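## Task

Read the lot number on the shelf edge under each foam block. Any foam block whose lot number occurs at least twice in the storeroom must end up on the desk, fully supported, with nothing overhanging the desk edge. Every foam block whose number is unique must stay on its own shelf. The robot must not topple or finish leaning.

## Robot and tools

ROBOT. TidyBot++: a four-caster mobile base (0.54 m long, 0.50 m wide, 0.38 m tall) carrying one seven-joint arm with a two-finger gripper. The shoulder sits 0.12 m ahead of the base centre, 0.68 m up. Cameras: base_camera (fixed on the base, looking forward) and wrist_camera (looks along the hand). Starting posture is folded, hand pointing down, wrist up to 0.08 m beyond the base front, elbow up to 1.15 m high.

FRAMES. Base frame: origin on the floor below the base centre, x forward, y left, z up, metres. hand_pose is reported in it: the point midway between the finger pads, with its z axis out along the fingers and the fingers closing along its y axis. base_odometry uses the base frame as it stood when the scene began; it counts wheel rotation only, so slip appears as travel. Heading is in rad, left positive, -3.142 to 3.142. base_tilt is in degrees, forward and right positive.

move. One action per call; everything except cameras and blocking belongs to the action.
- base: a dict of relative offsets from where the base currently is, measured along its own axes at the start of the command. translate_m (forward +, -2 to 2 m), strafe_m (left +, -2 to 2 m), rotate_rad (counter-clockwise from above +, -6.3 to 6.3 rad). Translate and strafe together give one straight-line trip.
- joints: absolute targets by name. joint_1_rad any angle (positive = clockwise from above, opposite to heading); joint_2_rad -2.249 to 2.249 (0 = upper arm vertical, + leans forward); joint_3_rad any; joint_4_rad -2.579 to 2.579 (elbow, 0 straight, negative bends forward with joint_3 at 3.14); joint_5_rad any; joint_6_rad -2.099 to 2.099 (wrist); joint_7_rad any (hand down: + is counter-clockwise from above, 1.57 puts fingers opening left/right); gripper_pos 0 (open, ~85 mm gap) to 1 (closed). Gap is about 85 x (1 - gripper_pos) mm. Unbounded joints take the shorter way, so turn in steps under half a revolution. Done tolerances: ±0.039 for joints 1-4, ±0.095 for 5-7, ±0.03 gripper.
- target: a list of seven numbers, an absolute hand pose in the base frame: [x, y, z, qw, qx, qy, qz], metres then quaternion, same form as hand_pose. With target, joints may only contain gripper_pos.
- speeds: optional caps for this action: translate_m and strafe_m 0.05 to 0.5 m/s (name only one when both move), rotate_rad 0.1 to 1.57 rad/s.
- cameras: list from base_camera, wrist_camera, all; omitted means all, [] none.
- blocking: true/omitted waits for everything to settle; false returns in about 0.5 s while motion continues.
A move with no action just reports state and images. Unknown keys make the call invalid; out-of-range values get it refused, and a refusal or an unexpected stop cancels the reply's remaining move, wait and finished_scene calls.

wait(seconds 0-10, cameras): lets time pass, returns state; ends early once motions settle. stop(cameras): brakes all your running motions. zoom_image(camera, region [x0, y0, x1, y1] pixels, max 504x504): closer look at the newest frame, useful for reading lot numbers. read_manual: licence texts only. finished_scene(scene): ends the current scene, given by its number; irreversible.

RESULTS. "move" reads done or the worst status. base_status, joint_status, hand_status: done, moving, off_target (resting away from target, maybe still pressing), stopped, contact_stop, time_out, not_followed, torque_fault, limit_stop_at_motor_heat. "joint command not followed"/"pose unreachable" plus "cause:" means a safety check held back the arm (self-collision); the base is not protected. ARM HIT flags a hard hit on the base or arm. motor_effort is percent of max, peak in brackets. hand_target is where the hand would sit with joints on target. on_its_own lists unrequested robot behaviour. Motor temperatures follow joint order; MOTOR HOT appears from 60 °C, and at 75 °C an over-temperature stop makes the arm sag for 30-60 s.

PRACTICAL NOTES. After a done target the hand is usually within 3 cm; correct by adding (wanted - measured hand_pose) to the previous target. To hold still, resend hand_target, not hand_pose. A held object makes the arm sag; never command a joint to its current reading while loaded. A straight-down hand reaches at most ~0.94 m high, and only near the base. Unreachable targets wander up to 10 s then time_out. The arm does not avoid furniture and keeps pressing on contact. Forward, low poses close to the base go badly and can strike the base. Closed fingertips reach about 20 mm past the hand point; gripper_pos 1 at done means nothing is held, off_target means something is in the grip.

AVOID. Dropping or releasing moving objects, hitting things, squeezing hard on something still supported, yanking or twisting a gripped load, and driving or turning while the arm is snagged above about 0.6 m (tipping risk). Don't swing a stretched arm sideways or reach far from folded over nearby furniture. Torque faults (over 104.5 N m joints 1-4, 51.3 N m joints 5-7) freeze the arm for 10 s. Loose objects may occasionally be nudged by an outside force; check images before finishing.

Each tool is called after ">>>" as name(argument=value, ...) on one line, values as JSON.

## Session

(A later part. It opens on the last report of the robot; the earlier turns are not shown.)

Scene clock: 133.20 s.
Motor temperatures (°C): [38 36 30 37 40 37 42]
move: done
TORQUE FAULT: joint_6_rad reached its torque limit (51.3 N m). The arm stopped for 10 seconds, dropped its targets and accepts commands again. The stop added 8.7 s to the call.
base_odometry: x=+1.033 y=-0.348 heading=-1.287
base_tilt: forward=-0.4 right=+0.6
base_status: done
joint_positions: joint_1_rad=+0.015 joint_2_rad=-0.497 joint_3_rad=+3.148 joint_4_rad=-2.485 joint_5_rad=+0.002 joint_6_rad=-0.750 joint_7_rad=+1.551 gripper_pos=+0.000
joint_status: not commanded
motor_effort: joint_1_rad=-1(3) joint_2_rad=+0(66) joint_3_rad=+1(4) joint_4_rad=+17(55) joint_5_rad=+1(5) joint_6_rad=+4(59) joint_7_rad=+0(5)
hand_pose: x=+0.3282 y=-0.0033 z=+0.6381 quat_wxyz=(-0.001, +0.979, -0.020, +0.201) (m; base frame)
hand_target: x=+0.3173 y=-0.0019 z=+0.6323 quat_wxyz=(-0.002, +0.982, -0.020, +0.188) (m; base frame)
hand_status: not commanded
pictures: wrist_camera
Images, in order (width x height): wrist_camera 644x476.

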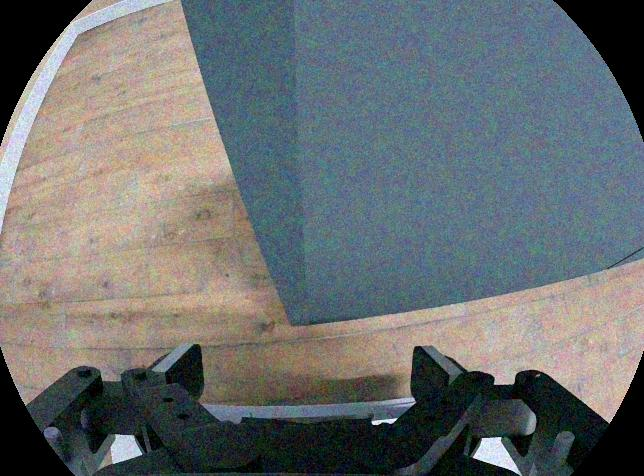

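>>> move(base={"strafe_m":0.5}, cameras=["wrist_camera"])

>>> move(base={"translate_m":0.5}, joints={"joint_2_rad":-0.45,"joint_4_rad":-2.5,"joint_6_rad":0.4})

Scene clock: 135.70 s.
Motor temperatures (°C): [38 36 30 37 40 37 42]
move: done
base_odometry: x=+1.513 y=-0.208 heading=-1.286
base_tilt: forward=-0.4 right=+0.6
base_status: done
joint_positions: joint_1_rad=+0.015 joint_2_rad=-0.497 joint_3_rad=+3.148 joint_4_rad=-2.485 joint_5_rad=+0.002 joint_6_rad=-0.750 joint_7_rad=+1.551 gripper_pos=+0.000
joint_status: not commanded
motor_effort: joint_1_rad=+0(1) joint_2_rad=+1(1) joint_3_rad=+1(2) joint_4_rad=+18(18) joint_5_rad=+1(1) joint_6_rad=+4(4) joint_7_rad=+0(1)
hand_pose: x=+0.3282 y=-0.0033 z=+0.6381 quat_wxyz=(-0.001, +0.979, -0.020, +0.201) (m; base frame)
hand_target: x=+0.3173 y=-0.0019 z=+0.6323 quat_wxyz=(-0.002, +0.982, -0.020, +0.188) (m; base frame)
hand_status: not commanded
pictures: wrist_camera
Images, in order (width x height): wrist_camera 644x476.

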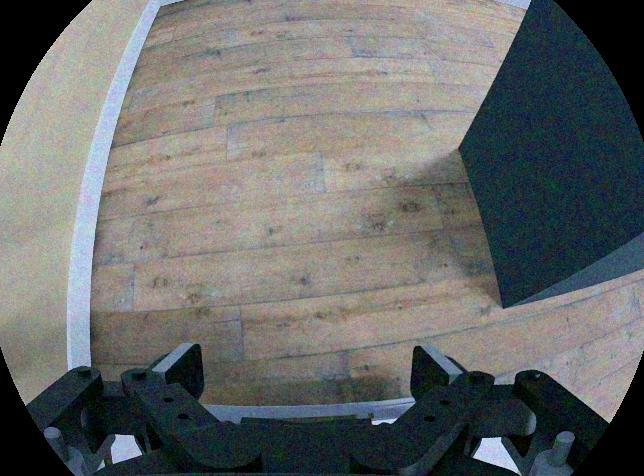

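Scene clock: 138.03 s.
Motor temperatures (°C): [38 36 30 37 40 37 42]
move: done
base_odometry: x=+1.654 y=-0.688 heading=-1.286
base_tilt: forward=-0.3 right=+0.6
base_status: done
joint_positions: joint_1_rad=+0.015 joint_2_rad=-0.460 joint_3_rad=+3.148 joint_4_rad=-2.486 joint_5_rad=+0.002 joint_6_rad=+0.347 joint_7_rad=+1.551 gripper_pos=+0.000
joint_status: all done
motor_effort: joint_1_rad=+0(1) joint_2_rad=-4(6) joint_3_rad=+1(1) joint_4_rad=+20(22) joint_5_rad=+1(1) joint_6_rad=+8(9) joint_7_rad=+0(1)
hand_pose: x=+0.5240 y=-0.0076 z=+0.8867 quat_wxyz=(+0.000, +0.744, -0.015, +0.668) (m; base frame)
hand_target: x=+0.5253 y=-0.0066 z=+0.8912 quat_wxyz=(-0.002, +0.734, -0.016, +0.679) (m; base frame)
hand_status: not commanded
pictures: base_camera, wrist_camera
Images, in order (width x height): base_camera 644x364, wrist_camera 644x476.

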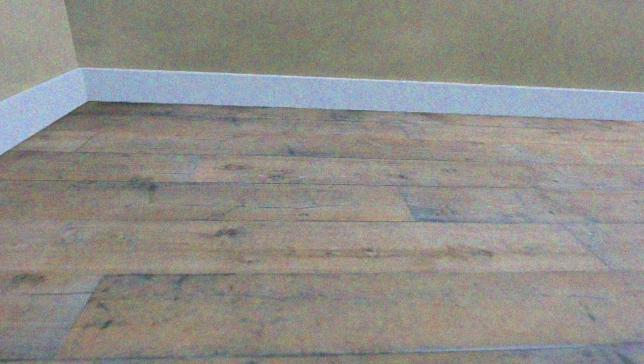

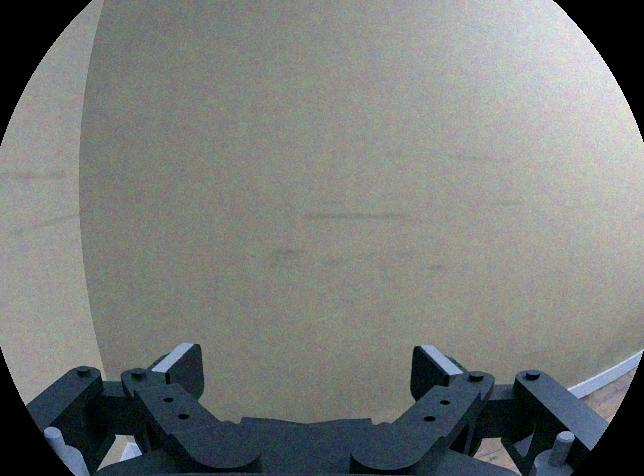

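>>> move(base={"translate_m":0.5}, cameras=[])

>>> move(joints={"joint_1_rad":1.1}, cameras=["wrist_camera"])

Scene clock: 142.37 s.
Motor temperatures (°C): [38 36 30 37 40 37 42]
move: done
base_odometry: x=+1.795 y=-1.168 heading=-1.285
base_tilt: forward=-0.3 right=+0.6
base_status: done
joint_positions: joint_1_rad=+0.015 joint_2_rad=-0.453 joint_3_rad=+3.148 joint_4_rad=-2.486 joint_5_rad=+0.002 joint_6_rad=+0.348 joint_7_rad=+1.551 gripper_pos=+0.000
joint_status: not commanded
motor_effort: joint_1_rad=+0(1) joint_2_rad=-4(6) joint_3_rad=+1(1) joint_4_rad=+20(22) joint_5_rad=+1(1) joint_6_rad=+8(9) joint_7_rad=+0(1)
hand_pose: x=+0.5254 y=-0.0076 z=+0.8843 quat_wxyz=(+0.000, +0.746, -0.015, +0.666) (m; base frame)
hand_target: x=+0.5253 y=-0.0066 z=+0.8912 quat_wxyz=(-0.002, +0.734, -0.016, +0.679) (m; base frame)
hand_status: not commanded
pictures: none
No camera images: "cameras" was empty.

Scene clock: 144.73 s.
Motor temperatures (°C): [38 36 30 37 40 37 42]
move: done
base_odometry: x=+1.795 y=-1.168 heading=-1.285
base_tilt: forward=-0.3 right=+0.6
base_status: not commanded
joint_positions: joint_1_rad=+1.081 joint_2_rad=-0.453 joint_3_rad=+3.148 joint_4_rad=-2.486 joint_5_rad=+0.002 joint_6_rad=+0.348 joint_7_rad=+1.551 gripper_pos=+0.000
joint_status: all done
motor_effort: joint_1_rad=-1(2) joint_2_rad=-4(5) joint_3_rad=+1(1) joint_4_rad=+21(22) joint_5_rad=+1(1) joint_6_rad=+9(9) joint_7_rad=+0(1)
hand_pose: x=+0.3088 y=-0.3594 z=+0.8843 quat_wxyz=(+0.338, +0.635, -0.392, +0.573) (m; base frame)
hand_target: x=+0.3021 y=-0.3627 z=+0.8912 quat_wxyz=(+0.349, +0.620, -0.393, +0.582) (m; base frame)
hand_status: not commanded
pictures: wrist_camera
Images, in order (width x height): wrist_camera 644x476.

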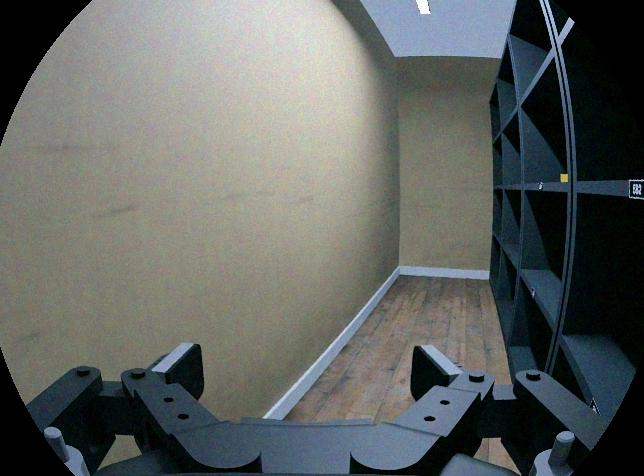

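>>> move(base={"translate_m":0.5}, joints={"joint_1_rad":2.2,"joint_6_rad":0.5}, cameras=["wrist_camera"])

>>> move(base={"strafe_m":-0.7}, cameras=["wrist_camera"])

Scene clock: 147.67 s.
Motor temperatures (°C): [38 36 30 37 40 37 42]
move: done
base_odometry: x=+1.936 y=-1.647 heading=-1.285
base_tilt: forward=-0.3 right=+0.6
base_status: done
joint_positions: joint_1_rad=+2.181 joint_2_rad=-0.453 joint_3_rad=+3.148 joint_4_rad=-2.486 joint_5_rad=+0.002 joint_6_rad=+0.443 joint_7_rad=+1.551 gripper_pos=+0.000
joint_status: all done
motor_effort: joint_1_rad=-1(2) joint_2_rad=-4(5) joint_3_rad=+1(2) joint_4_rad=+20(22) joint_5_rad=+0(1) joint_6_rad=+9(10) joint_7_rad=+0(1)
hand_pose: x=-0.1163 y=-0.3338 z=+0.9138 quat_wxyz=(+0.618, +0.322, -0.637, +0.328) (m; base frame)
hand_target: x=-0.1218 y=-0.3284 z=+0.9223 quat_wxyz=(+0.634, +0.308, -0.628, +0.330) (m; base frame)
hand_status: not commanded
pictures: wrist_camera
Images, in order (width x height): wrist_camera 644x476.

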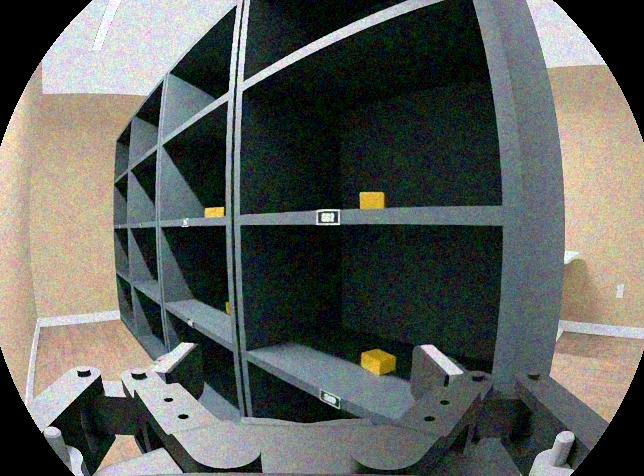

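Scene clock: 150.40 s.
Motor temperatures (°C): [38 36 30 37 40 37 42]
move: done
base_odometry: x=+1.264 y=-1.845 heading=-1.284
base_tilt: forward=-0.3 right=+0.6
base_status: done
joint_positions: joint_1_rad=+2.182 joint_2_rad=-0.453 joint_3_rad=+3.148 joint_4_rad=-2.486 joint_5_rad=+0.002 joint_6_rad=+0.446 joint_7_rad=+1.551 gripper_pos=+0.000
joint_status: not commanded
motor_effort: joint_1_rad=+0(1) joint_2_rad=-4(7) joint_3_rad=+1(2) joint_4_rad=+21(22) joint_5_rad=+1(1) joint_6_rad=+8(10) joint_7_rad=+0(1)
hand_pose: x=-0.1166 y=-0.3336 z=+0.9147 quat_wxyz=(+0.620, +0.321, -0.637, +0.328) (m; base frame)
hand_target: x=-0.1218 y=-0.3284 z=+0.9223 quat_wxyz=(+0.634, +0.308, -0.628, +0.330) (m; base frame)
hand_status: not commanded
pictures: wrist_camera
Images, in order (width x height): wrist_camera 644x476.

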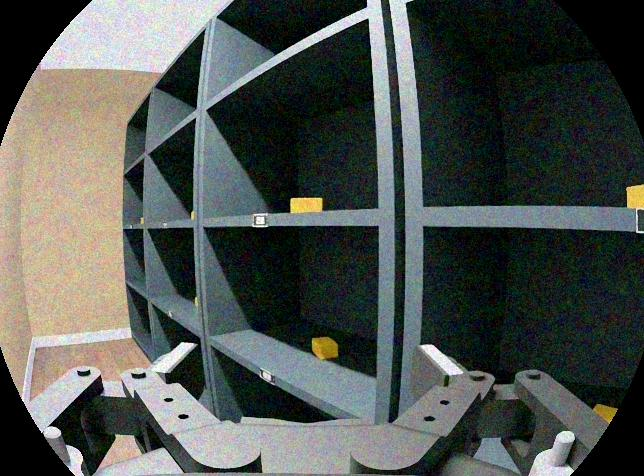

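>>> zoom_image(camera="wrist_camera", region=[245, 208, 275, 232])

>>> zoom_image(camera="wrist_camera", region=[252, 363, 282, 387])

>>> move(base={"strafe_m":-0.8}, cameras=["wrist_camera"])

>>> zoom_image(camera="wrist_camera", region=[240, 200, 290, 238])

>>> zoom_image(camera="wrist_camera", region=[245, 355, 295, 393])

>>> move(base={"strafe_m":-0.75}, cameras=["wrist_camera"])

>>> zoom_image(camera="wrist_camera", region=[240, 200, 290, 238])

>>> zoom_image(camera="wrist_camera", region=[245, 355, 295, 393])

Scaled by 16.800.

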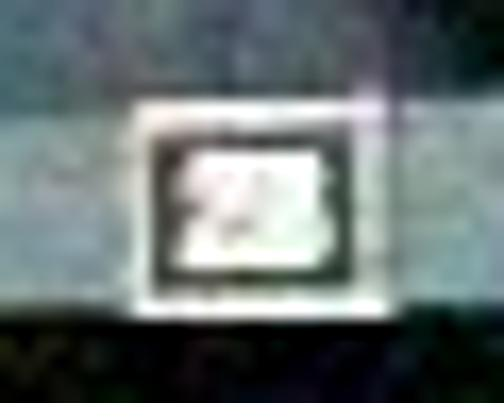

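Scaled by 16.800.

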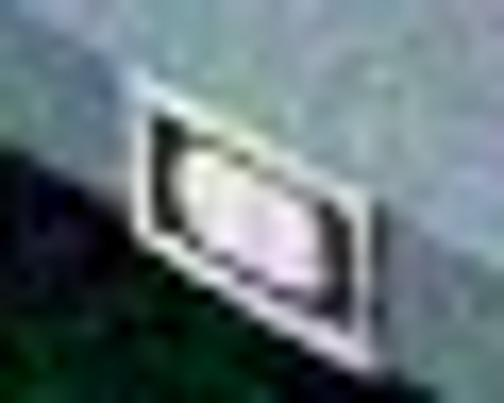

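Scene clock: 153.73 s.
Motor temperatures (°C): [38 36 30 37 40 37 42]
move: done
base_odometry: x=+0.497 y=-2.071 heading=-1.284
base_tilt: forward=-0.3 right=+0.6
base_status: done
joint_positions: joint_1_rad=+2.182 joint_2_rad=-0.453 joint_3_rad=+3.148 joint_4_rad=-2.486 joint_5_rad=+0.002 joint_6_rad=+0.447 joint_7_rad=+1.551 gripper_pos=+0.000
joint_status: not commanded
motor_effort: joint_1_rad=+0(1) joint_2_rad=-4(6) joint_3_rad=+1(1) joint_4_rad=+21(22) joint_5_rad=+1(1) joint_6_rad=+9(10) joint_7_rad=+0(1)
hand_pose: x=-0.1167 y=-0.3336 z=+0.9151 quat_wxyz=(+0.620, +0.321, -0.636, +0.329) (m; base frame)
hand_target: x=-0.1218 y=-0.3284 z=+0.9223 quat_wxyz=(+0.634, +0.308, -0.628, +0.330) (m; base frame)
hand_status: not commanded
pictures: wrist_camera
Images, in order (width x height): wrist_camera 644x476.

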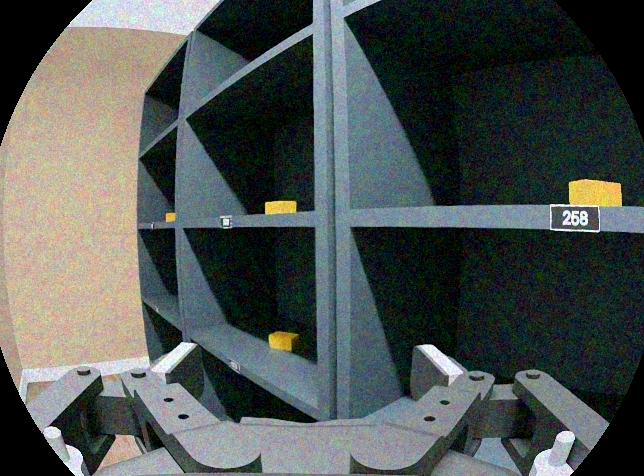

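Scaled by 10.080.

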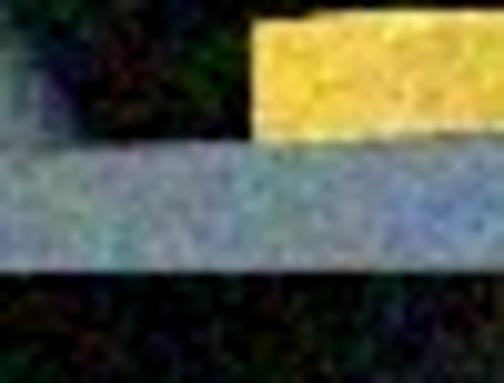

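Scaled by 10.080.

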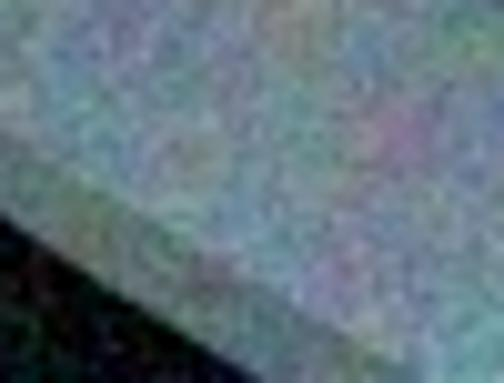

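Scene clock: 156.57 s.
Motor temperatures (°C): [38 36 30 37 40 37 42]
move: done
base_odometry: x=-0.223 y=-2.283 heading=-1.284
base_tilt: forward=-0.3 right=+0.6
base_status: done
joint_positions: joint_1_rad=+2.182 joint_2_rad=-0.453 joint_3_rad=+3.148 joint_4_rad=-2.486 joint_5_rad=+0.002 joint_6_rad=+0.448 joint_7_rad=+1.551 gripper_pos=+0.000
joint_status: not commanded
motor_effort: joint_1_rad=-1(1) joint_2_rad=-4(6) joint_3_rad=+1(1) joint_4_rad=+20(22) joint_5_rad=+1(1) joint_6_rad=+9(10) joint_7_rad=+0(1)
hand_pose: x=-0.1167 y=-0.3336 z=+0.9153 quat_wxyz=(+0.620, +0.321, -0.636, +0.329) (m; base frame)
hand_target: x=-0.1218 y=-0.3284 z=+0.9223 quat_wxyz=(+0.634, +0.308, -0.628, +0.330) (m; base frame)
hand_status: not commanded
pictures: wrist_camera
Images, in order (width x height): wrist_camera 644x476.

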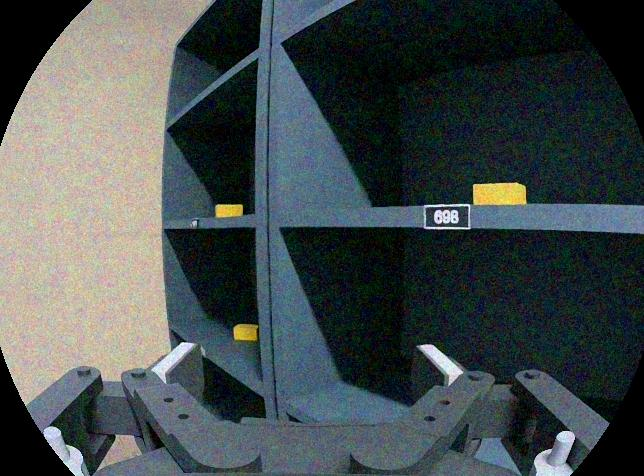

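Scaled by 10.080.

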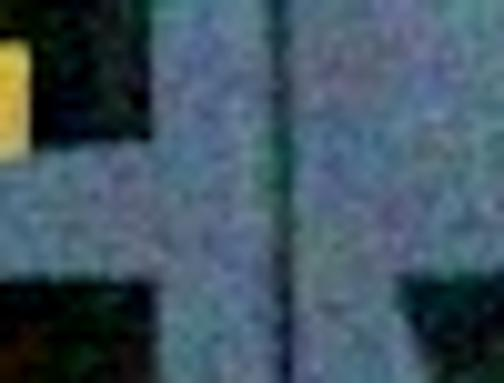

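Scaled by 10.080.

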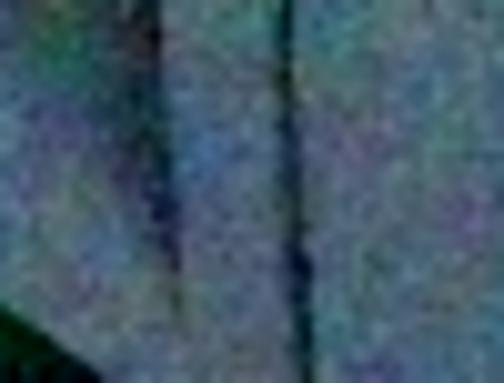

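>>> zoom_image(camera="wrist_camera", region=[420, 195, 480, 240])

>>> move(base={"strafe_m":-0.35}, joints={"joint_6_rad":0.1,"joint_1_rad":2.5}, cameras=["wrist_camera"])

Scaled by 8.400.

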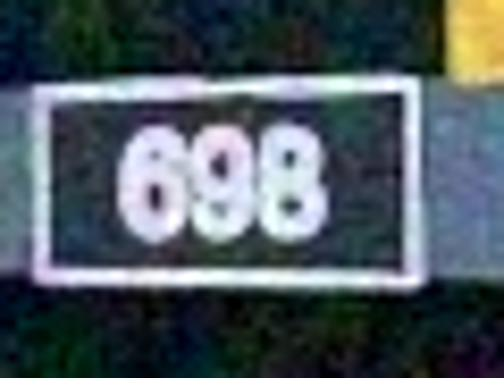

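Scene clock: 158.83 s.
Motor temperatures (°C): [38 36 30 37 40 37 42]
move: done
base_odometry: x=-0.558 y=-2.382 heading=-1.284
base_tilt: forward=-0.4 right=+0.6
base_status: done
joint_positions: joint_1_rad=+2.481 joint_2_rad=-0.453 joint_3_rad=+3.148 joint_4_rad=-2.486 joint_5_rad=+0.002 joint_6_rad=+0.149 joint_7_rad=+1.551 gripper_pos=+0.000
joint_status: all done
motor_effort: joint_1_rad=-1(2) joint_2_rad=-4(6) joint_3_rad=+0(2) joint_4_rad=+21(22) joint_5_rad=+1(1) joint_6_rad=+8(10) joint_7_rad=+0(1)
hand_pose: x=-0.1923 y=-0.2404 z=+0.8237 quat_wxyz=(+0.555, +0.253, -0.768, +0.195) (m; base frame)
hand_target: x=-0.1902 y=-0.2298 z=+0.8006 quat_wxyz=(+0.531, +0.249, -0.789, +0.182) (m; base frame)
hand_status: not commanded
pictures: wrist_camera
Images, in order (width x height): wrist_camera 644x476.

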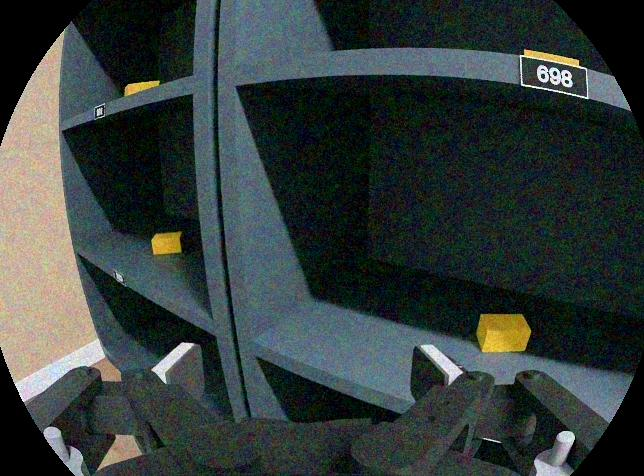

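>>> move(base={"strafe_m":-0.5}, joints={"joint_6_rad":0.0}, cameras=["wrist_camera"])

>>> move(base={"strafe_m":0.45}, joints={"joint_1_rad":3.14}, cameras=["wrist_camera"])

>>> move(base={"strafe_m":0.77}, cameras=["wrist_camera"])

>>> move(base={"strafe_m":0.77}, cameras=["wrist_camera"])

Scene clock: 161.40 s.
Motor temperatures (°C): [38 36 30 37 40 37 42]
move: done
base_odometry: x=-1.038 y=-2.524 heading=-1.284
base_tilt: forward=-0.4 right=+0.6
base_status: done
joint_positions: joint_1_rad=+2.482 joint_2_rad=-0.453 joint_3_rad=+3.148 joint_4_rad=-2.489 joint_5_rad=+0.002 joint_6_rad=+0.033 joint_7_rad=+1.551 gripper_pos=+0.000
joint_status: all done
motor_effort: joint_1_rad=-1(1) joint_2_rad=-3(5) joint_3_rad=+1(2) joint_4_rad=+20(22) joint_5_rad=+1(1) joint_6_rad=+8(10) joint_7_rad=+0(1)
hand_pose: x=-0.1816 y=-0.2318 z=+0.7886 quat_wxyz=(+0.508, +0.263, -0.800, +0.179) (m; base frame)
hand_target: x=-0.1797 y=-0.2221 z=+0.7723 quat_wxyz=(+0.491, +0.258, -0.815, +0.169) (m; base frame)
hand_status: not commanded
pictures: wrist_camera
Images, in order (width x height): wrist_camera 644x476.

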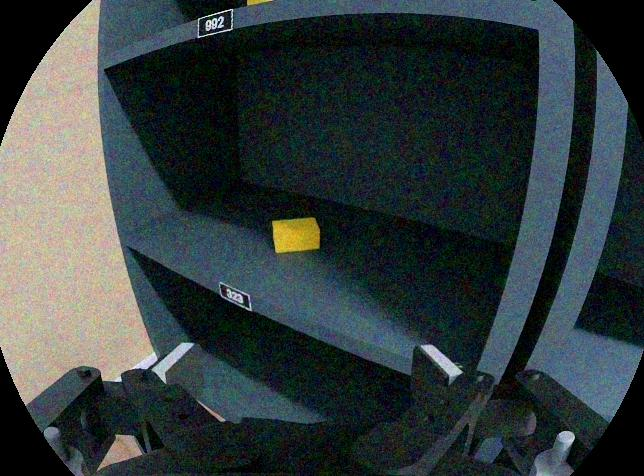

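Scene clock: 163.73 s.
Motor temperatures (°C): [38 36 30 37 40 37 42]
move: done
base_odometry: x=-0.606 y=-2.397 heading=-1.283
base_tilt: forward=-0.4 right=+0.6
base_status: done
joint_positions: joint_1_rad=+3.123 joint_2_rad=-0.453 joint_3_rad=+3.148 joint_4_rad=-2.489 joint_5_rad=+0.002 joint_6_rad=+0.032 joint_7_rad=+1.551 gripper_pos=+0.000
joint_status: all done
motor_effort: joint_1_rad=+0(2) joint_2_rad=-3(5) joint_3_rad=+1(2) joint_4_rad=+20(21) joint_5_rad=+1(1) joint_6_rad=+8(9) joint_7_rad=+0(1)
hand_pose: x=-0.2603 y=-0.0061 z=+0.7884 quat_wxyz=(+0.538, -0.003, -0.843, +0.010) (m; base frame)
hand_target: x=-0.2532 y=+0.0002 z=+0.7723 quat_wxyz=(+0.519, -0.012, -0.855, +0.006) (m; base frame)
hand_status: not commanded
pictures: wrist_camera
Images, in order (width x height): wrist_camera 644x476.

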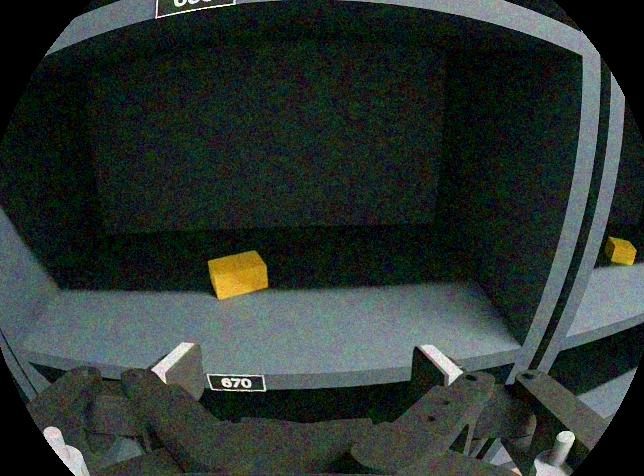

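Scene clock: 166.60 s.
Motor temperatures (°C): [38 36 30 37 40 37 42]
move: done
base_odometry: x=+0.132 y=-2.178 heading=-1.283
base_tilt: forward=-0.4 right=+0.6
base_status: done
joint_positions: joint_1_rad=+3.123 joint_2_rad=-0.453 joint_3_rad=+3.148 joint_4_rad=-2.489 joint_5_rad=+0.002 joint_6_rad=+0.032 joint_7_rad=+1.551 gripper_pos=+0.000
joint_status: not commanded
motor_effort: joint_1_rad=+0(1) joint_2_rad=-3(4) joint_3_rad=+1(2) joint_4_rad=+20(21) joint_5_rad=+1(1) joint_6_rad=+8(9) joint_7_rad=+0(1)
hand_pose: x=-0.2603 y=-0.0060 z=+0.7884 quat_wxyz=(+0.538, -0.003, -0.843, +0.009) (m; base frame)
hand_target: x=-0.2532 y=+0.0002 z=+0.7723 quat_wxyz=(+0.519, -0.012, -0.855, +0.006) (m; base frame)
hand_status: not commanded
pictures: wrist_camera
Images, in order (width x height): wrist_camera 644x476.

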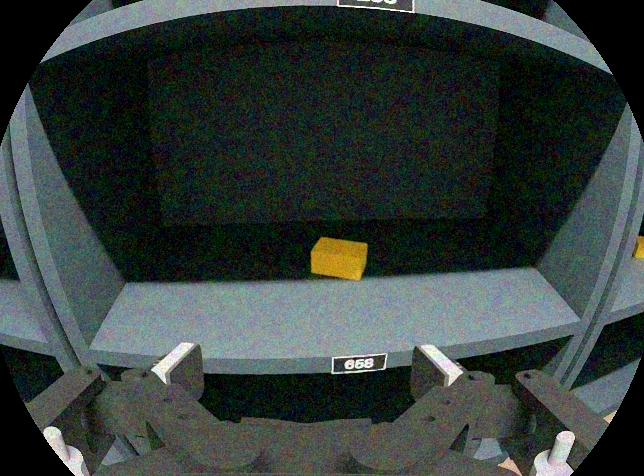

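Scene clock: 169.47 s.
Motor temperatures (°C): [38 35 30 37 40 37 42]
move: done
base_odometry: x=+0.870 y=-1.959 heading=-1.283
base_tilt: forward=-0.4 right=+0.6
base_status: done
joint_positions: joint_1_rad=+3.123 joint_2_rad=-0.453 joint_3_rad=+3.148 joint_4_rad=-2.489 joint_5_rad=+0.002 joint_6_rad=+0.032 joint_7_rad=+1.551 gripper_pos=+0.000
joint_status: not commanded
motor_effort: joint_1_rad=+0(1) joint_2_rad=-4(5) joint_3_rad=+1(2) joint_4_rad=+20(21) joint_5_rad=+1(1) joint_6_rad=+8(9) joint_7_rad=+0(1)
hand_pose: x=-0.2603 y=-0.0060 z=+0.7884 quat_wxyz=(+0.538, -0.003, -0.843, +0.009) (m; base frame)
hand_target: x=-0.2532 y=+0.0002 z=+0.7723 quat_wxyz=(+0.519, -0.012, -0.855, +0.006) (m; base frame)
hand_status: not commanded
pictures: wrist_camera
Images, in order (width x height): wrist_camera 644x476.

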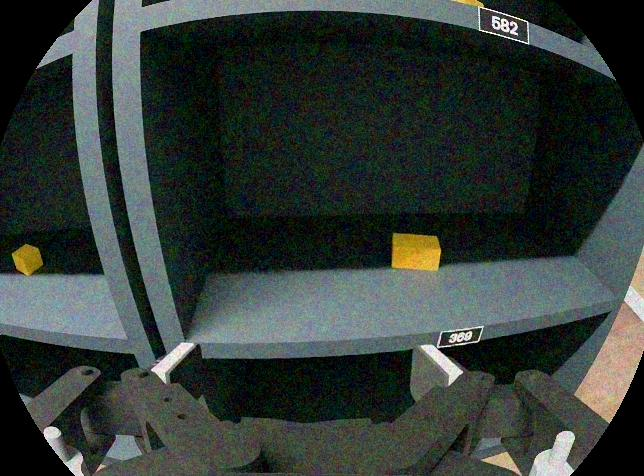

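>>> move(base={"translate_m":0.22}, cameras=[])

>>> move(base={"rotate_rad":-3.14,"strafe_m":-1.72}, joints={"joint_1_rad":0,"joint_2_rad":-0.374,"joint_4_rad":-2.5,"joint_6_rad":0.4})

Scene clock: 173.93 s.
Motor temperatures (°C): [38 36 30 37 40 37 42]
move: time_out
base_odometry: x=+0.933 y=-2.165 heading=-1.299
base_tilt: forward=-0.4 right=+0.6
base_status: translate_m time_out (by the wheels' count: +0.215 of +0.220)
joint_positions: joint_1_rad=+3.140 joint_2_rad=-0.295 joint_3_rad=+3.148 joint_4_rad=-2.495 joint_5_rad=+0.002 joint_6_rad=+0.025 joint_7_rad=+1.551 gripper_pos=+0.000
joint_status: not commanded
motor_effort: joint_1_rad=-1(5) joint_2_rad=-41(50) joint_3_rad=-1(4) joint_4_rad=+18(27) joint_5_rad=+1(1) joint_6_rad=+7(11) joint_7_rad=+0(1)
hand_pose: x=-0.2691 y=+0.0005 z=+0.7227 quat_wxyz=(+0.465, -0.010, -0.885, +0.004) (m; base frame)
hand_target: x=-0.2532 y=+0.0002 z=+0.7723 quat_wxyz=(+0.519, -0.012, -0.855, +0.006) (m; base frame)
hand_status: not commanded
pictures: none
No camera images: "cameras" was empty.

not run: a stop that you did not command came earlier in this reply.

>>> move(base={"translate_m":-0.11}, cameras=[])

>>> move(base={"rotate_rad":-3.12,"strafe_m":-1.72}, joints={"joint_1_rad":0,"joint_2_rad":-0.3,"joint_4_rad":-2.5,"joint_6_rad":0.4})

Scene clock: 175.43 s.
Motor temperatures (°C): [38 36 30 37 40 37 42]
move: done
base_odometry: x=+0.903 y=-2.058 heading=-1.298
base_tilt: forward=-0.4 right=+0.6
base_status: done
joint_positions: joint_1_rad=+3.140 joint_2_rad=-0.455 joint_3_rad=+3.148 joint_4_rad=-2.495 joint_5_rad=+0.002 joint_6_rad=+0.025 joint_7_rad=+1.551 gripper_pos=+0.000
joint_status: not commanded
motor_effort: joint_1_rad=+0(1) joint_2_rad=-3(42) joint_3_rad=+1(1) joint_4_rad=+21(21) joint_5_rad=+1(1) joint_6_rad=+8(8) joint_7_rad=+0(1)
hand_pose: x=-0.2576 y=+0.0005 z=+0.7838 quat_wxyz=(+0.534, -0.010, -0.846, +0.005) (m; base frame)
hand_target: x=-0.2532 y=+0.0002 z=+0.7723 quat_wxyz=(+0.519, -0.012, -0.855, +0.006) (m; base frame)
hand_status: not commanded
pictures: none
No camera images: "cameras" was empty.

Scene clock: 180.97 s.
Motor temperatures (°C): [38 36 30 37 40 37 42]
move: done
base_odometry: x=-0.753 y=-2.522 heading=+1.865
base_tilt: forward=-0.3 right=+0.6
base_status: done
joint_positions: joint_1_rad=+0.017 joint_2_rad=-0.321 joint_3_rad=+3.148 joint_4_rad=-2.495 joint_5_rad=+0.002 joint_6_rad=+0.344 joint_7_rad=+1.551 gripper_pos=+0.000
joint_status: all done
motor_effort: joint_1_rad=+0(2) joint_2_rad=-7(8) joint_3_rad=+0(2) joint_4_rad=+20(21) joint_5_rad=+1(1) joint_6_rad=+9(10) joint_7_rad=+0(1)
hand_pose: x=+0.5460 y=-0.0086 z=+0.8232 quat_wxyz=(+0.001, +0.792, -0.017, +0.610) (m; base frame)
hand_target: x=+0.5520 y=-0.0013 z=+0.8281 quat_wxyz=(-0.006, +0.783, -0.011, +0.622) (m; base frame)
hand_status: not commanded
pictures: base_camera, wrist_camera
Images, in order (width x height): base_camera 644x364, wrist_camera 644x476.

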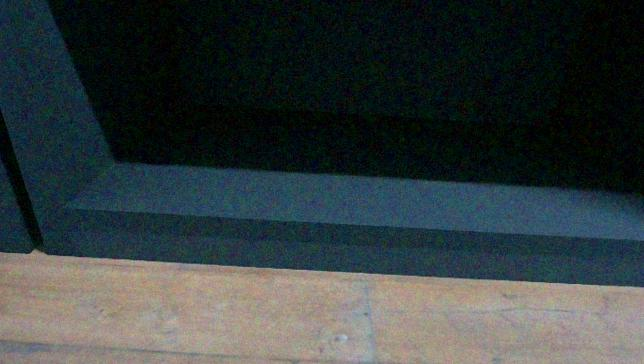

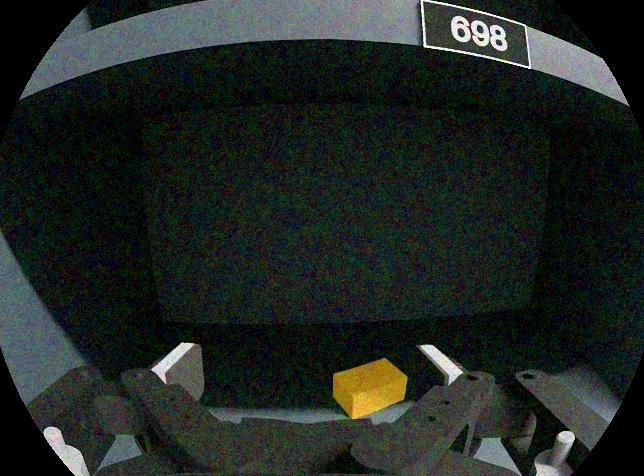

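>>> move(base={"strafe_m":-0.19,"translate_m":-0.03,"rotate_rad":-0.06}, joints={"joint_2_rad":-0.02,"joint_4_rad":-0.755,"joint_6_rad":-1.705,"joint_7_rad":1.57})

Scene clock: 184.70 s.
Motor temperatures (°C): [38 36 30 37 40 37 42]
move: done
base_odometry: x=-0.563 y=-2.496 heading=+1.803
base_tilt: forward=-0.3 right=+0.6
base_status: done
joint_positions: joint_1_rad=+0.012 joint_2_rad=-0.044 joint_3_rad=+3.149 joint_4_rad=-0.772 joint_5_rad=+0.002 joint_6_rad=-1.653 joint_7_rad=+1.551 gripper_pos=+0.000
joint_status: all done
motor_effort: joint_1_rad=+0(2) joint_2_rad=-13(16) joint_3_rad=+0(2) joint_4_rad=+15(23) joint_5_rad=+1(1) joint_6_rad=+6(9) joint_7_rad=+0(1)
hand_pose: x=+0.5243 y=-0.0069 z=+1.1112 quat_wxyz=(+0.001, +0.928, -0.018, +0.371) (m; base frame)
hand_target: x=+0.5224 y=-0.0008 z=+1.0979 quat_wxyz=(+0.000, +0.939, -0.003, +0.344) (m; base frame)
hand_status: not commanded
pictures: base_camera, wrist_camera
Images, in order (width x height): base_camera 644x364, wrist_camera 644x476.

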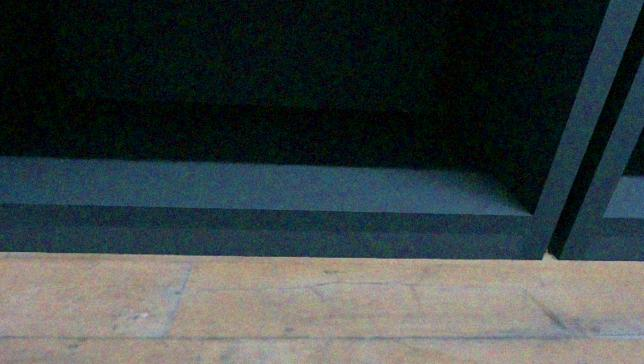

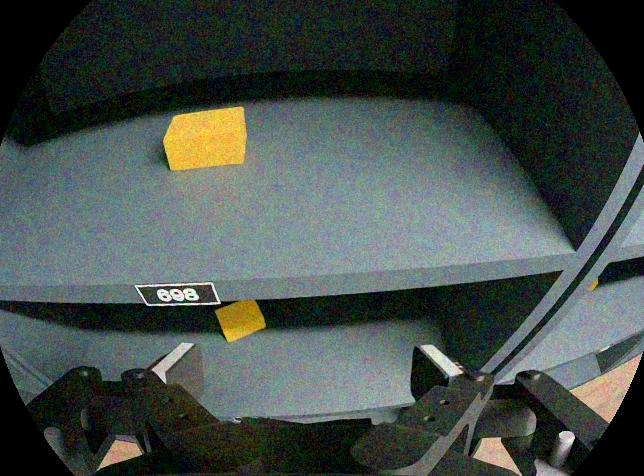

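>>> move(base={"translate_m":0.12,"strafe_m":0.093}, joints={"gripper_pos":1}, cameras=[])

>>> move(joints={"joint_2_rad":0.122,"joint_4_rad":-0.809,"joint_6_rad":-1.509}, cameras=["wrist_camera"])

Scene clock: 186.67 s.
Motor temperatures (°C): [38 36 30 37 40 37 42]
move: done
base_odometry: x=-0.681 y=-2.400 heading=+1.803
base_tilt: forward=-0.4 right=+0.6
base_status: done
joint_positions: joint_1_rad=+0.009 joint_2_rad=-0.022 joint_3_rad=+3.148 joint_4_rad=-0.768 joint_5_rad=+0.002 joint_6_rad=-1.659 joint_7_rad=+1.551 gripper_pos=+0.999
joint_status: all done
motor_effort: joint_1_rad=-1(2) joint_2_rad=-14(18) joint_3_rad=+0(2) joint_4_rad=+15(17) joint_5_rad=+1(2) joint_6_rad=+6(7) joint_7_rad=+0(1)
hand_pose: x=+0.5320 y=-0.0060 z=+1.1029 quat_wxyz=(+0.000, +0.933, -0.017, +0.360) (m; base frame)
hand_target: x=+0.5224 y=-0.0008 z=+1.0979 quat_wxyz=(+0.000, +0.939, -0.003, +0.344) (m; base frame)
hand_status: not commanded
pictures: none
No camera images: "cameras" was empty.

Scene clock: 188.00 s.
Motor temperatures (°C): [38 36 30 37 40 37 42]
move: done
base_odometry: x=-0.681 y=-2.400 heading=+1.803
base_tilt: forward=-0.3 right=+0.6
base_status: not commanded
joint_positions: joint_1_rad=+0.009 joint_2_rad=+0.118 joint_3_rad=+3.148 joint_4_rad=-0.789 joint_5_rad=+0.002 joint_6_rad=-1.557 joint_7_rad=+1.551 gripper_pos=+0.999
joint_status: all done
motor_effort: joint_1_rad=+0(1) joint_2_rad=-21(25) joint_3_rad=+0(0) joint_4_rad=+17(20) joint_5_rad=+1(1) joint_6_rad=+6(7) joint_7_rad=+0(1)
hand_pose: x=+0.6112 y=-0.0069 z=+1.0508 quat_wxyz=(+0.001, +0.943, -0.017, +0.332) (m; base frame)
hand_target: x=+0.6234 y=-0.0010 z=+1.0493 quat_wxyz=(+0.001, +0.939, -0.003, +0.344) (m; base frame)
hand_status: not commanded
pictures: wrist_camera
Images, in order (width x height): wrist_camera 644x476.

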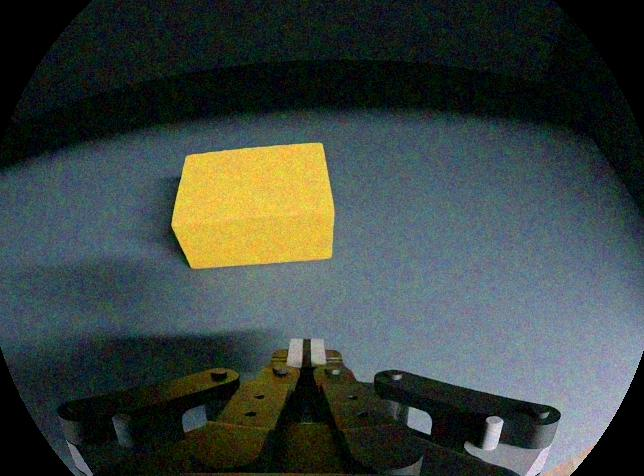

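>>> move(base={"translate_m":0.14}, speeds={"translate_m":0.13}, cameras=["wrist_camera"])

>>> move(base={"translate_m":-0.14,"strafe_m":0.03}, joints={"gripper_pos":0,"joint_7_rad":1.27}, cameras=["wrist_camera"])

Scene clock: 189.97 s.
Motor temperatures (°C): [38 36 30 37 40 37 42]
move: done
base_odometry: x=-0.713 y=-2.264 heading=+1.803
base_tilt: forward=-0.3 right=+0.6
base_status: done
joint_positions: joint_1_rad=+0.009 joint_2_rad=+0.115 joint_3_rad=+3.148 joint_4_rad=-0.789 joint_5_rad=+0.002 joint_6_rad=-1.556 joint_7_rad=+1.551 gripper_pos=+0.999
joint_status: not commanded
motor_effort: joint_1_rad=+0(2) joint_2_rad=-20(24) joint_3_rad=+0(1) joint_4_rad=+17(18) joint_5_rad=+1(1) joint_6_rad=+6(7) joint_7_rad=+0(1)
hand_pose: x=+0.6102 y=-0.0069 z=+1.0525 quat_wxyz=(+0.001, +0.942, -0.017, +0.334) (m; base frame)
hand_target: x=+0.6234 y=-0.0010 z=+1.0493 quat_wxyz=(+0.001, +0.939, -0.003, +0.344) (m; base frame)
hand_status: not commanded
pictures: wrist_camera
Images, in order (width x height): wrist_camera 644x476.

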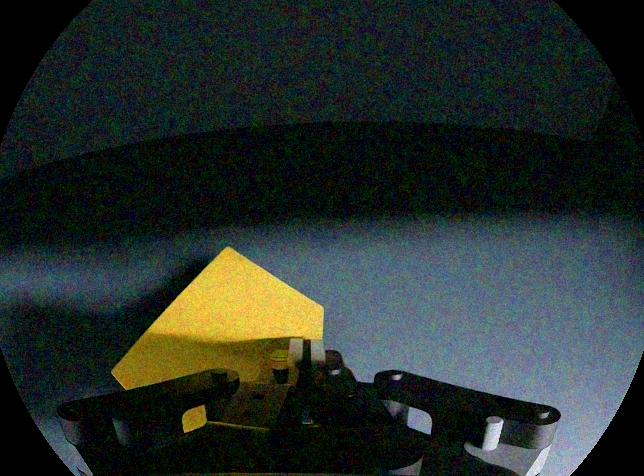

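Scene clock: 191.47 s.
Motor temperatures (°C): [38 36 30 37 40 37 42]
move: done
base_odometry: x=-0.710 y=-2.407 heading=+1.804
base_tilt: forward=-0.3 right=+0.6
base_status: done
joint_positions: joint_1_rad=+0.009 joint_2_rad=+0.107 joint_3_rad=+3.148 joint_4_rad=-0.789 joint_5_rad=+0.002 joint_6_rad=-1.556 joint_7_rad=+1.294 gripper_pos=+0.000
joint_status: all done
motor_effort: joint_1_rad=+0(2) joint_2_rad=-20(25) joint_3_rad=+0(1) joint_4_rad=+17(18) joint_5_rad=+1(1) joint_6_rad=+6(7) joint_7_rad=+0(1)
hand_pose: x=+0.6074 y=-0.0067 z=+1.0564 quat_wxyz=(-0.043, +0.931, -0.138, +0.335) (m; base frame)
hand_target: x=+0.6234 y=-0.0010 z=+1.0493 quat_wxyz=(-0.051, +0.928, -0.143, +0.340) (m; base frame)
hand_status: not commanded
pictures: wrist_camera
Images, in order (width x height): wrist_camera 644x476.

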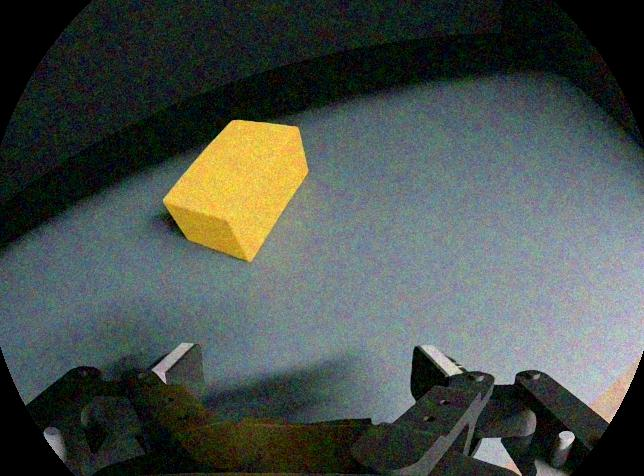

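>>> move(base={"translate_m":0.08,"strafe_m":0.05}, joints={"joint_7_rad":0.93,"joint_2_rad":0.103,"joint_4_rad":-0.85,"joint_6_rad":-1.48}, cameras=["wrist_camera"])

Scene clock: 193.03 s.
Motor temperatures (°C): [38 36 30 37 40 37 42]
move: done
base_odometry: x=-0.778 y=-2.341 heading=+1.804
base_tilt: forward=-0.3 right=+0.6
base_status: done
joint_positions: joint_1_rad=+0.006 joint_2_rad=+0.100 joint_3_rad=+3.148 joint_4_rad=-0.826 joint_5_rad=+0.002 joint_6_rad=-1.530 joint_7_rad=+0.964 gripper_pos=+0.000
joint_status: all done
motor_effort: joint_1_rad=+0(3) joint_2_rad=-21(25) joint_3_rad=+0(2) joint_4_rad=+17(19) joint_5_rad=+1(2) joint_6_rad=+6(7) joint_7_rad=+0(1)
hand_pose: x=+0.6094 y=-0.0050 z=+1.0484 quat_wxyz=(-0.097, +0.897, -0.287, +0.322) (m; base frame)
hand_target: x=+0.6212 y=-0.0010 z=+1.0461 quat_wxyz=(-0.108, +0.889, -0.298, +0.330) (m; base frame)
hand_status: not commanded
pictures: wrist_camera
Images, in order (width x height): wrist_camera 644x476.

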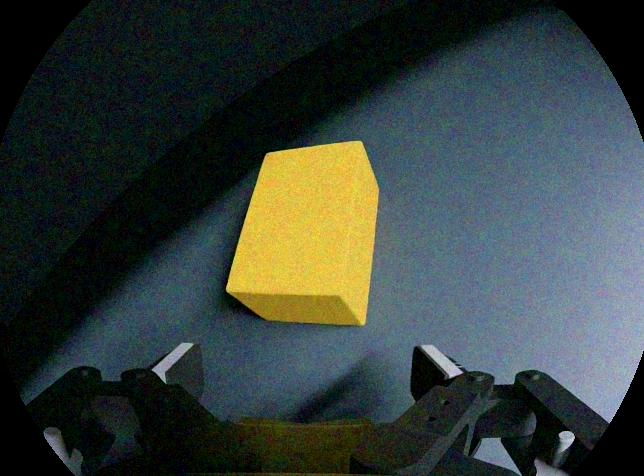

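>>> move(base={"translate_m":0.07,"strafe_m":-0.046}, joints={"joint_2_rad":0.1,"joint_4_rad":-0.88,"joint_6_rad":-1.455}, speeds={"translate_m":0.15}, cameras=["wrist_camera"])

>>> move(joints={"gripper_pos":0.55}, cameras=["wrist_camera"])

Scene clock: 194.43 s.
Motor temperatures (°C): [38 36 30 37 40 37 42]
move: done
base_odometry: x=-0.749 y=-2.262 heading=+1.804
base_tilt: forward=-0.3 right=+0.6
base_status: done
joint_positions: joint_1_rad=+0.005 joint_2_rad=+0.093 joint_3_rad=+3.148 joint_4_rad=-0.853 joint_5_rad=+0.002 joint_6_rad=-1.506 joint_7_rad=+0.964 gripper_pos=+0.000
joint_status: all done
motor_effort: joint_1_rad=+0(2) joint_2_rad=-20(24) joint_3_rad=+0(2) joint_4_rad=+18(19) joint_5_rad=+1(2) joint_6_rad=+5(6) joint_7_rad=+0(0)
hand_pose: x=+0.6113 y=-0.0049 z=+1.0445 quat_wxyz=(-0.098, +0.896, -0.287, +0.324) (m; base frame)
hand_target: x=+0.6243 y=-0.0011 z=+1.0388 quat_wxyz=(-0.108, +0.890, -0.298, +0.329) (m; base frame)
hand_status: not commanded
pictures: wrist_camera
Images, in order (width x height): wrist_camera 644x476.

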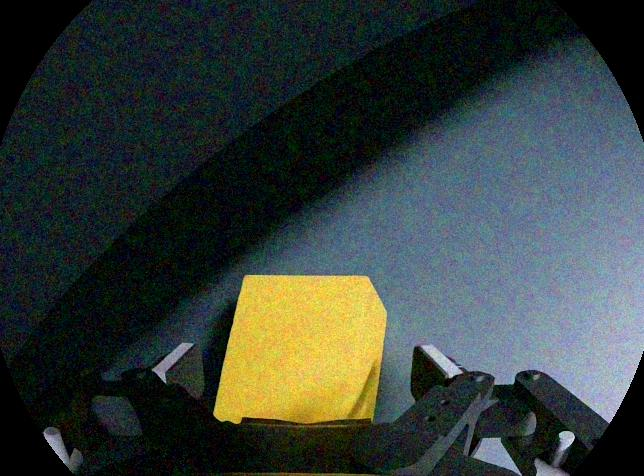

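Scene clock: 195.27 s.
Motor temperatures (°C): [38 36 30 37 40 37 42]
move: done
base_odometry: x=-0.749 y=-2.262 heading=+1.804
base_tilt: forward=-0.3 right=+0.6
base_status: not commanded
joint_positions: joint_1_rad=+0.005 joint_2_rad=+0.083 joint_3_rad=+3.148 joint_4_rad=-0.853 joint_5_rad=+0.002 joint_6_rad=-1.492 joint_7_rad=+0.964 gripper_pos=+0.549
joint_status: all done
motor_effort: joint_1_rad=-1(3) joint_2_rad=-17(20) joint_3_rad=-1(2) joint_4_rad=+15(18) joint_5_rad=+0(3) joint_6_rad=+5(6) joint_7_rad=+0(1)
hand_pose: x=+0.6110 y=-0.0048 z=+1.0523 quat_wxyz=(-0.101, +0.892, -0.285, +0.334) (m; base frame)
hand_target: x=+0.6243 y=-0.0011 z=+1.0388 quat_wxyz=(-0.108, +0.890, -0.298, +0.329) (m; base frame)
hand_status: not commanded
pictures: wrist_camera
Images, in order (width x height): wrist_camera 644x476.

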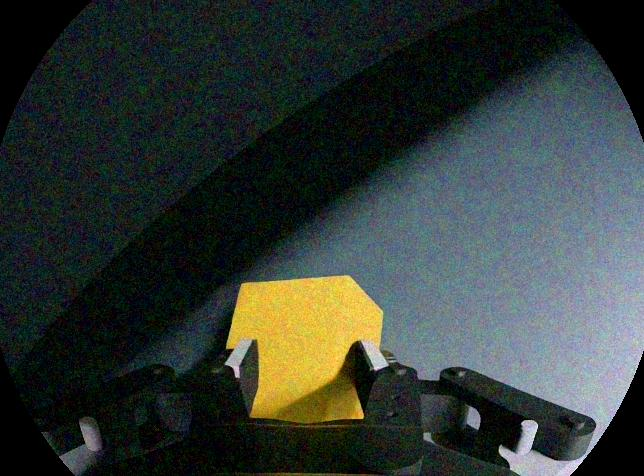

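>>> move(joints={"gripper_pos":0}, cameras=[])

>>> move(joints={"joint_2_rad":0.09,"joint_4_rad":-0.98,"joint_6_rad":-1.365}, base={"translate_m":0.024,"strafe_m":-0.012}, cameras=["wrist_camera"])

>>> move(joints={"gripper_pos":0.55}, cameras=["wrist_camera"])

Scene clock: 196.33 s.
Motor temperatures (°C): [38 36 30 37 40 37 42]
move: done
base_odometry: x=-0.749 y=-2.262 heading=+1.804
base_tilt: forward=-0.3 right=+0.6
base_status: not commanded
joint_positions: joint_1_rad=+0.005 joint_2_rad=+0.084 joint_3_rad=+3.148 joint_4_rad=-0.856 joint_5_rad=+0.002 joint_6_rad=-1.492 joint_7_rad=+0.964 gripper_pos=+0.000
joint_status: all done
motor_effort: joint_1_rad=-1(1) joint_2_rad=-20(21) joint_3_rad=+0(1) joint_4_rad=+17(18) joint_5_rad=+1(1) joint_6_rad=+5(7) joint_7_rad=+0(1)
hand_pose: x=+0.6111 y=-0.0048 z=+1.0506 quat_wxyz=(-0.101, +0.893, -0.285, +0.333) (m; base frame)
hand_target: x=+0.6243 y=-0.0011 z=+1.0388 quat_wxyz=(-0.108, +0.890, -0.298, +0.329) (m; base frame)
hand_status: not commanded
pictures: none
No camera images: "cameras" was empty.

Scene clock: 197.43 s.
Motor temperatures (°C): [38 36 30 37 40 37 42]
move: done
base_odometry: x=-0.743 y=-2.236 heading=+1.804
base_tilt: forward=-0.3 right=+0.6
base_status: done
joint_positions: joint_1_rad=+0.005 joint_2_rad=+0.083 joint_3_rad=+3.148 joint_4_rad=-0.949 joint_5_rad=+0.002 joint_6_rad=-1.415 joint_7_rad=+0.964 gripper_pos=+0.000
joint_status: all done
motor_effort: joint_1_rad=+0(2) joint_2_rad=-20(25) joint_3_rad=+0(2) joint_4_rad=+18(20) joint_5_rad=+1(2) joint_6_rad=+6(7) joint_7_rad=+0(1)
hand_pose: x=+0.6230 y=-0.0049 z=+1.0233 quat_wxyz=(-0.099, +0.896, -0.286, +0.326) (m; base frame)
hand_target: x=+0.6348 y=-0.0012 z=+1.0150 quat_wxyz=(-0.108, +0.890, -0.298, +0.329) (m; base frame)
hand_status: not commanded
pictures: wrist_camera
Images, in order (width x height): wrist_camera 644x476.

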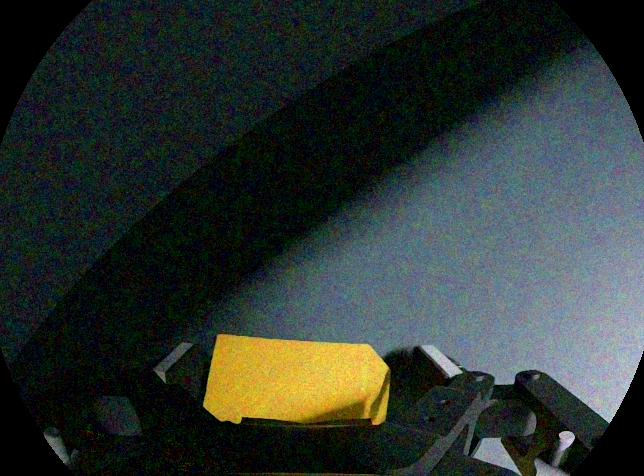

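Scene clock: 198.27 s.
Motor temperatures (°C): [38 36 30 37 40 37 42]
move: off_target
base_odometry: x=-0.743 y=-2.236 heading=+1.804
base_tilt: forward=-0.3 right=+0.6
base_status: not commanded
joint_positions: joint_1_rad=+0.005 joint_2_rad=+0.076 joint_3_rad=+3.148 joint_4_rad=-0.950 joint_5_rad=+0.002 joint_6_rad=-1.409 joint_7_rad=+0.964 gripper_pos=+0.332
joint_status: gripper_pos off_target (ended at +0.332, target +0.550)
motor_effort: joint_1_rad=+0(1) joint_2_rad=-18(20) joint_3_rad=+0(1) joint_4_rad=+16(19) joint_5_rad=+1(2) joint_6_rad=+5(6) joint_7_rad=+0(1)
hand_pose: x=+0.6217 y=-0.0049 z=+1.0277 quat_wxyz=(-0.100, +0.894, -0.285, +0.331) (m; base frame)
hand_target: x=+0.6348 y=-0.0012 z=+1.0150 quat_wxyz=(-0.108, +0.890, -0.298, +0.329) (m; base frame)
hand_status: not commanded
pictures: wrist_camera
Images, in order (width x height): wrist_camera 644x476.

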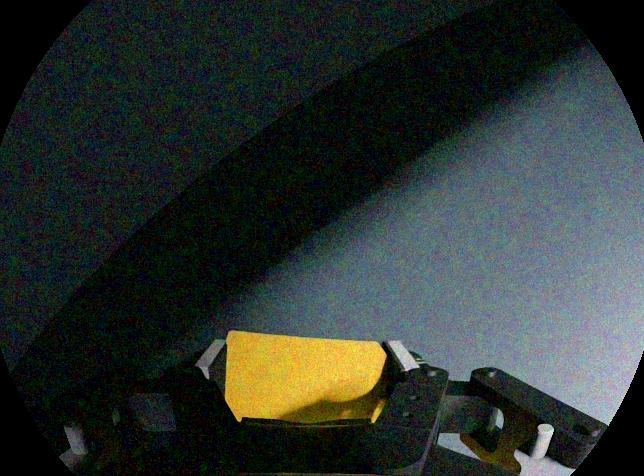

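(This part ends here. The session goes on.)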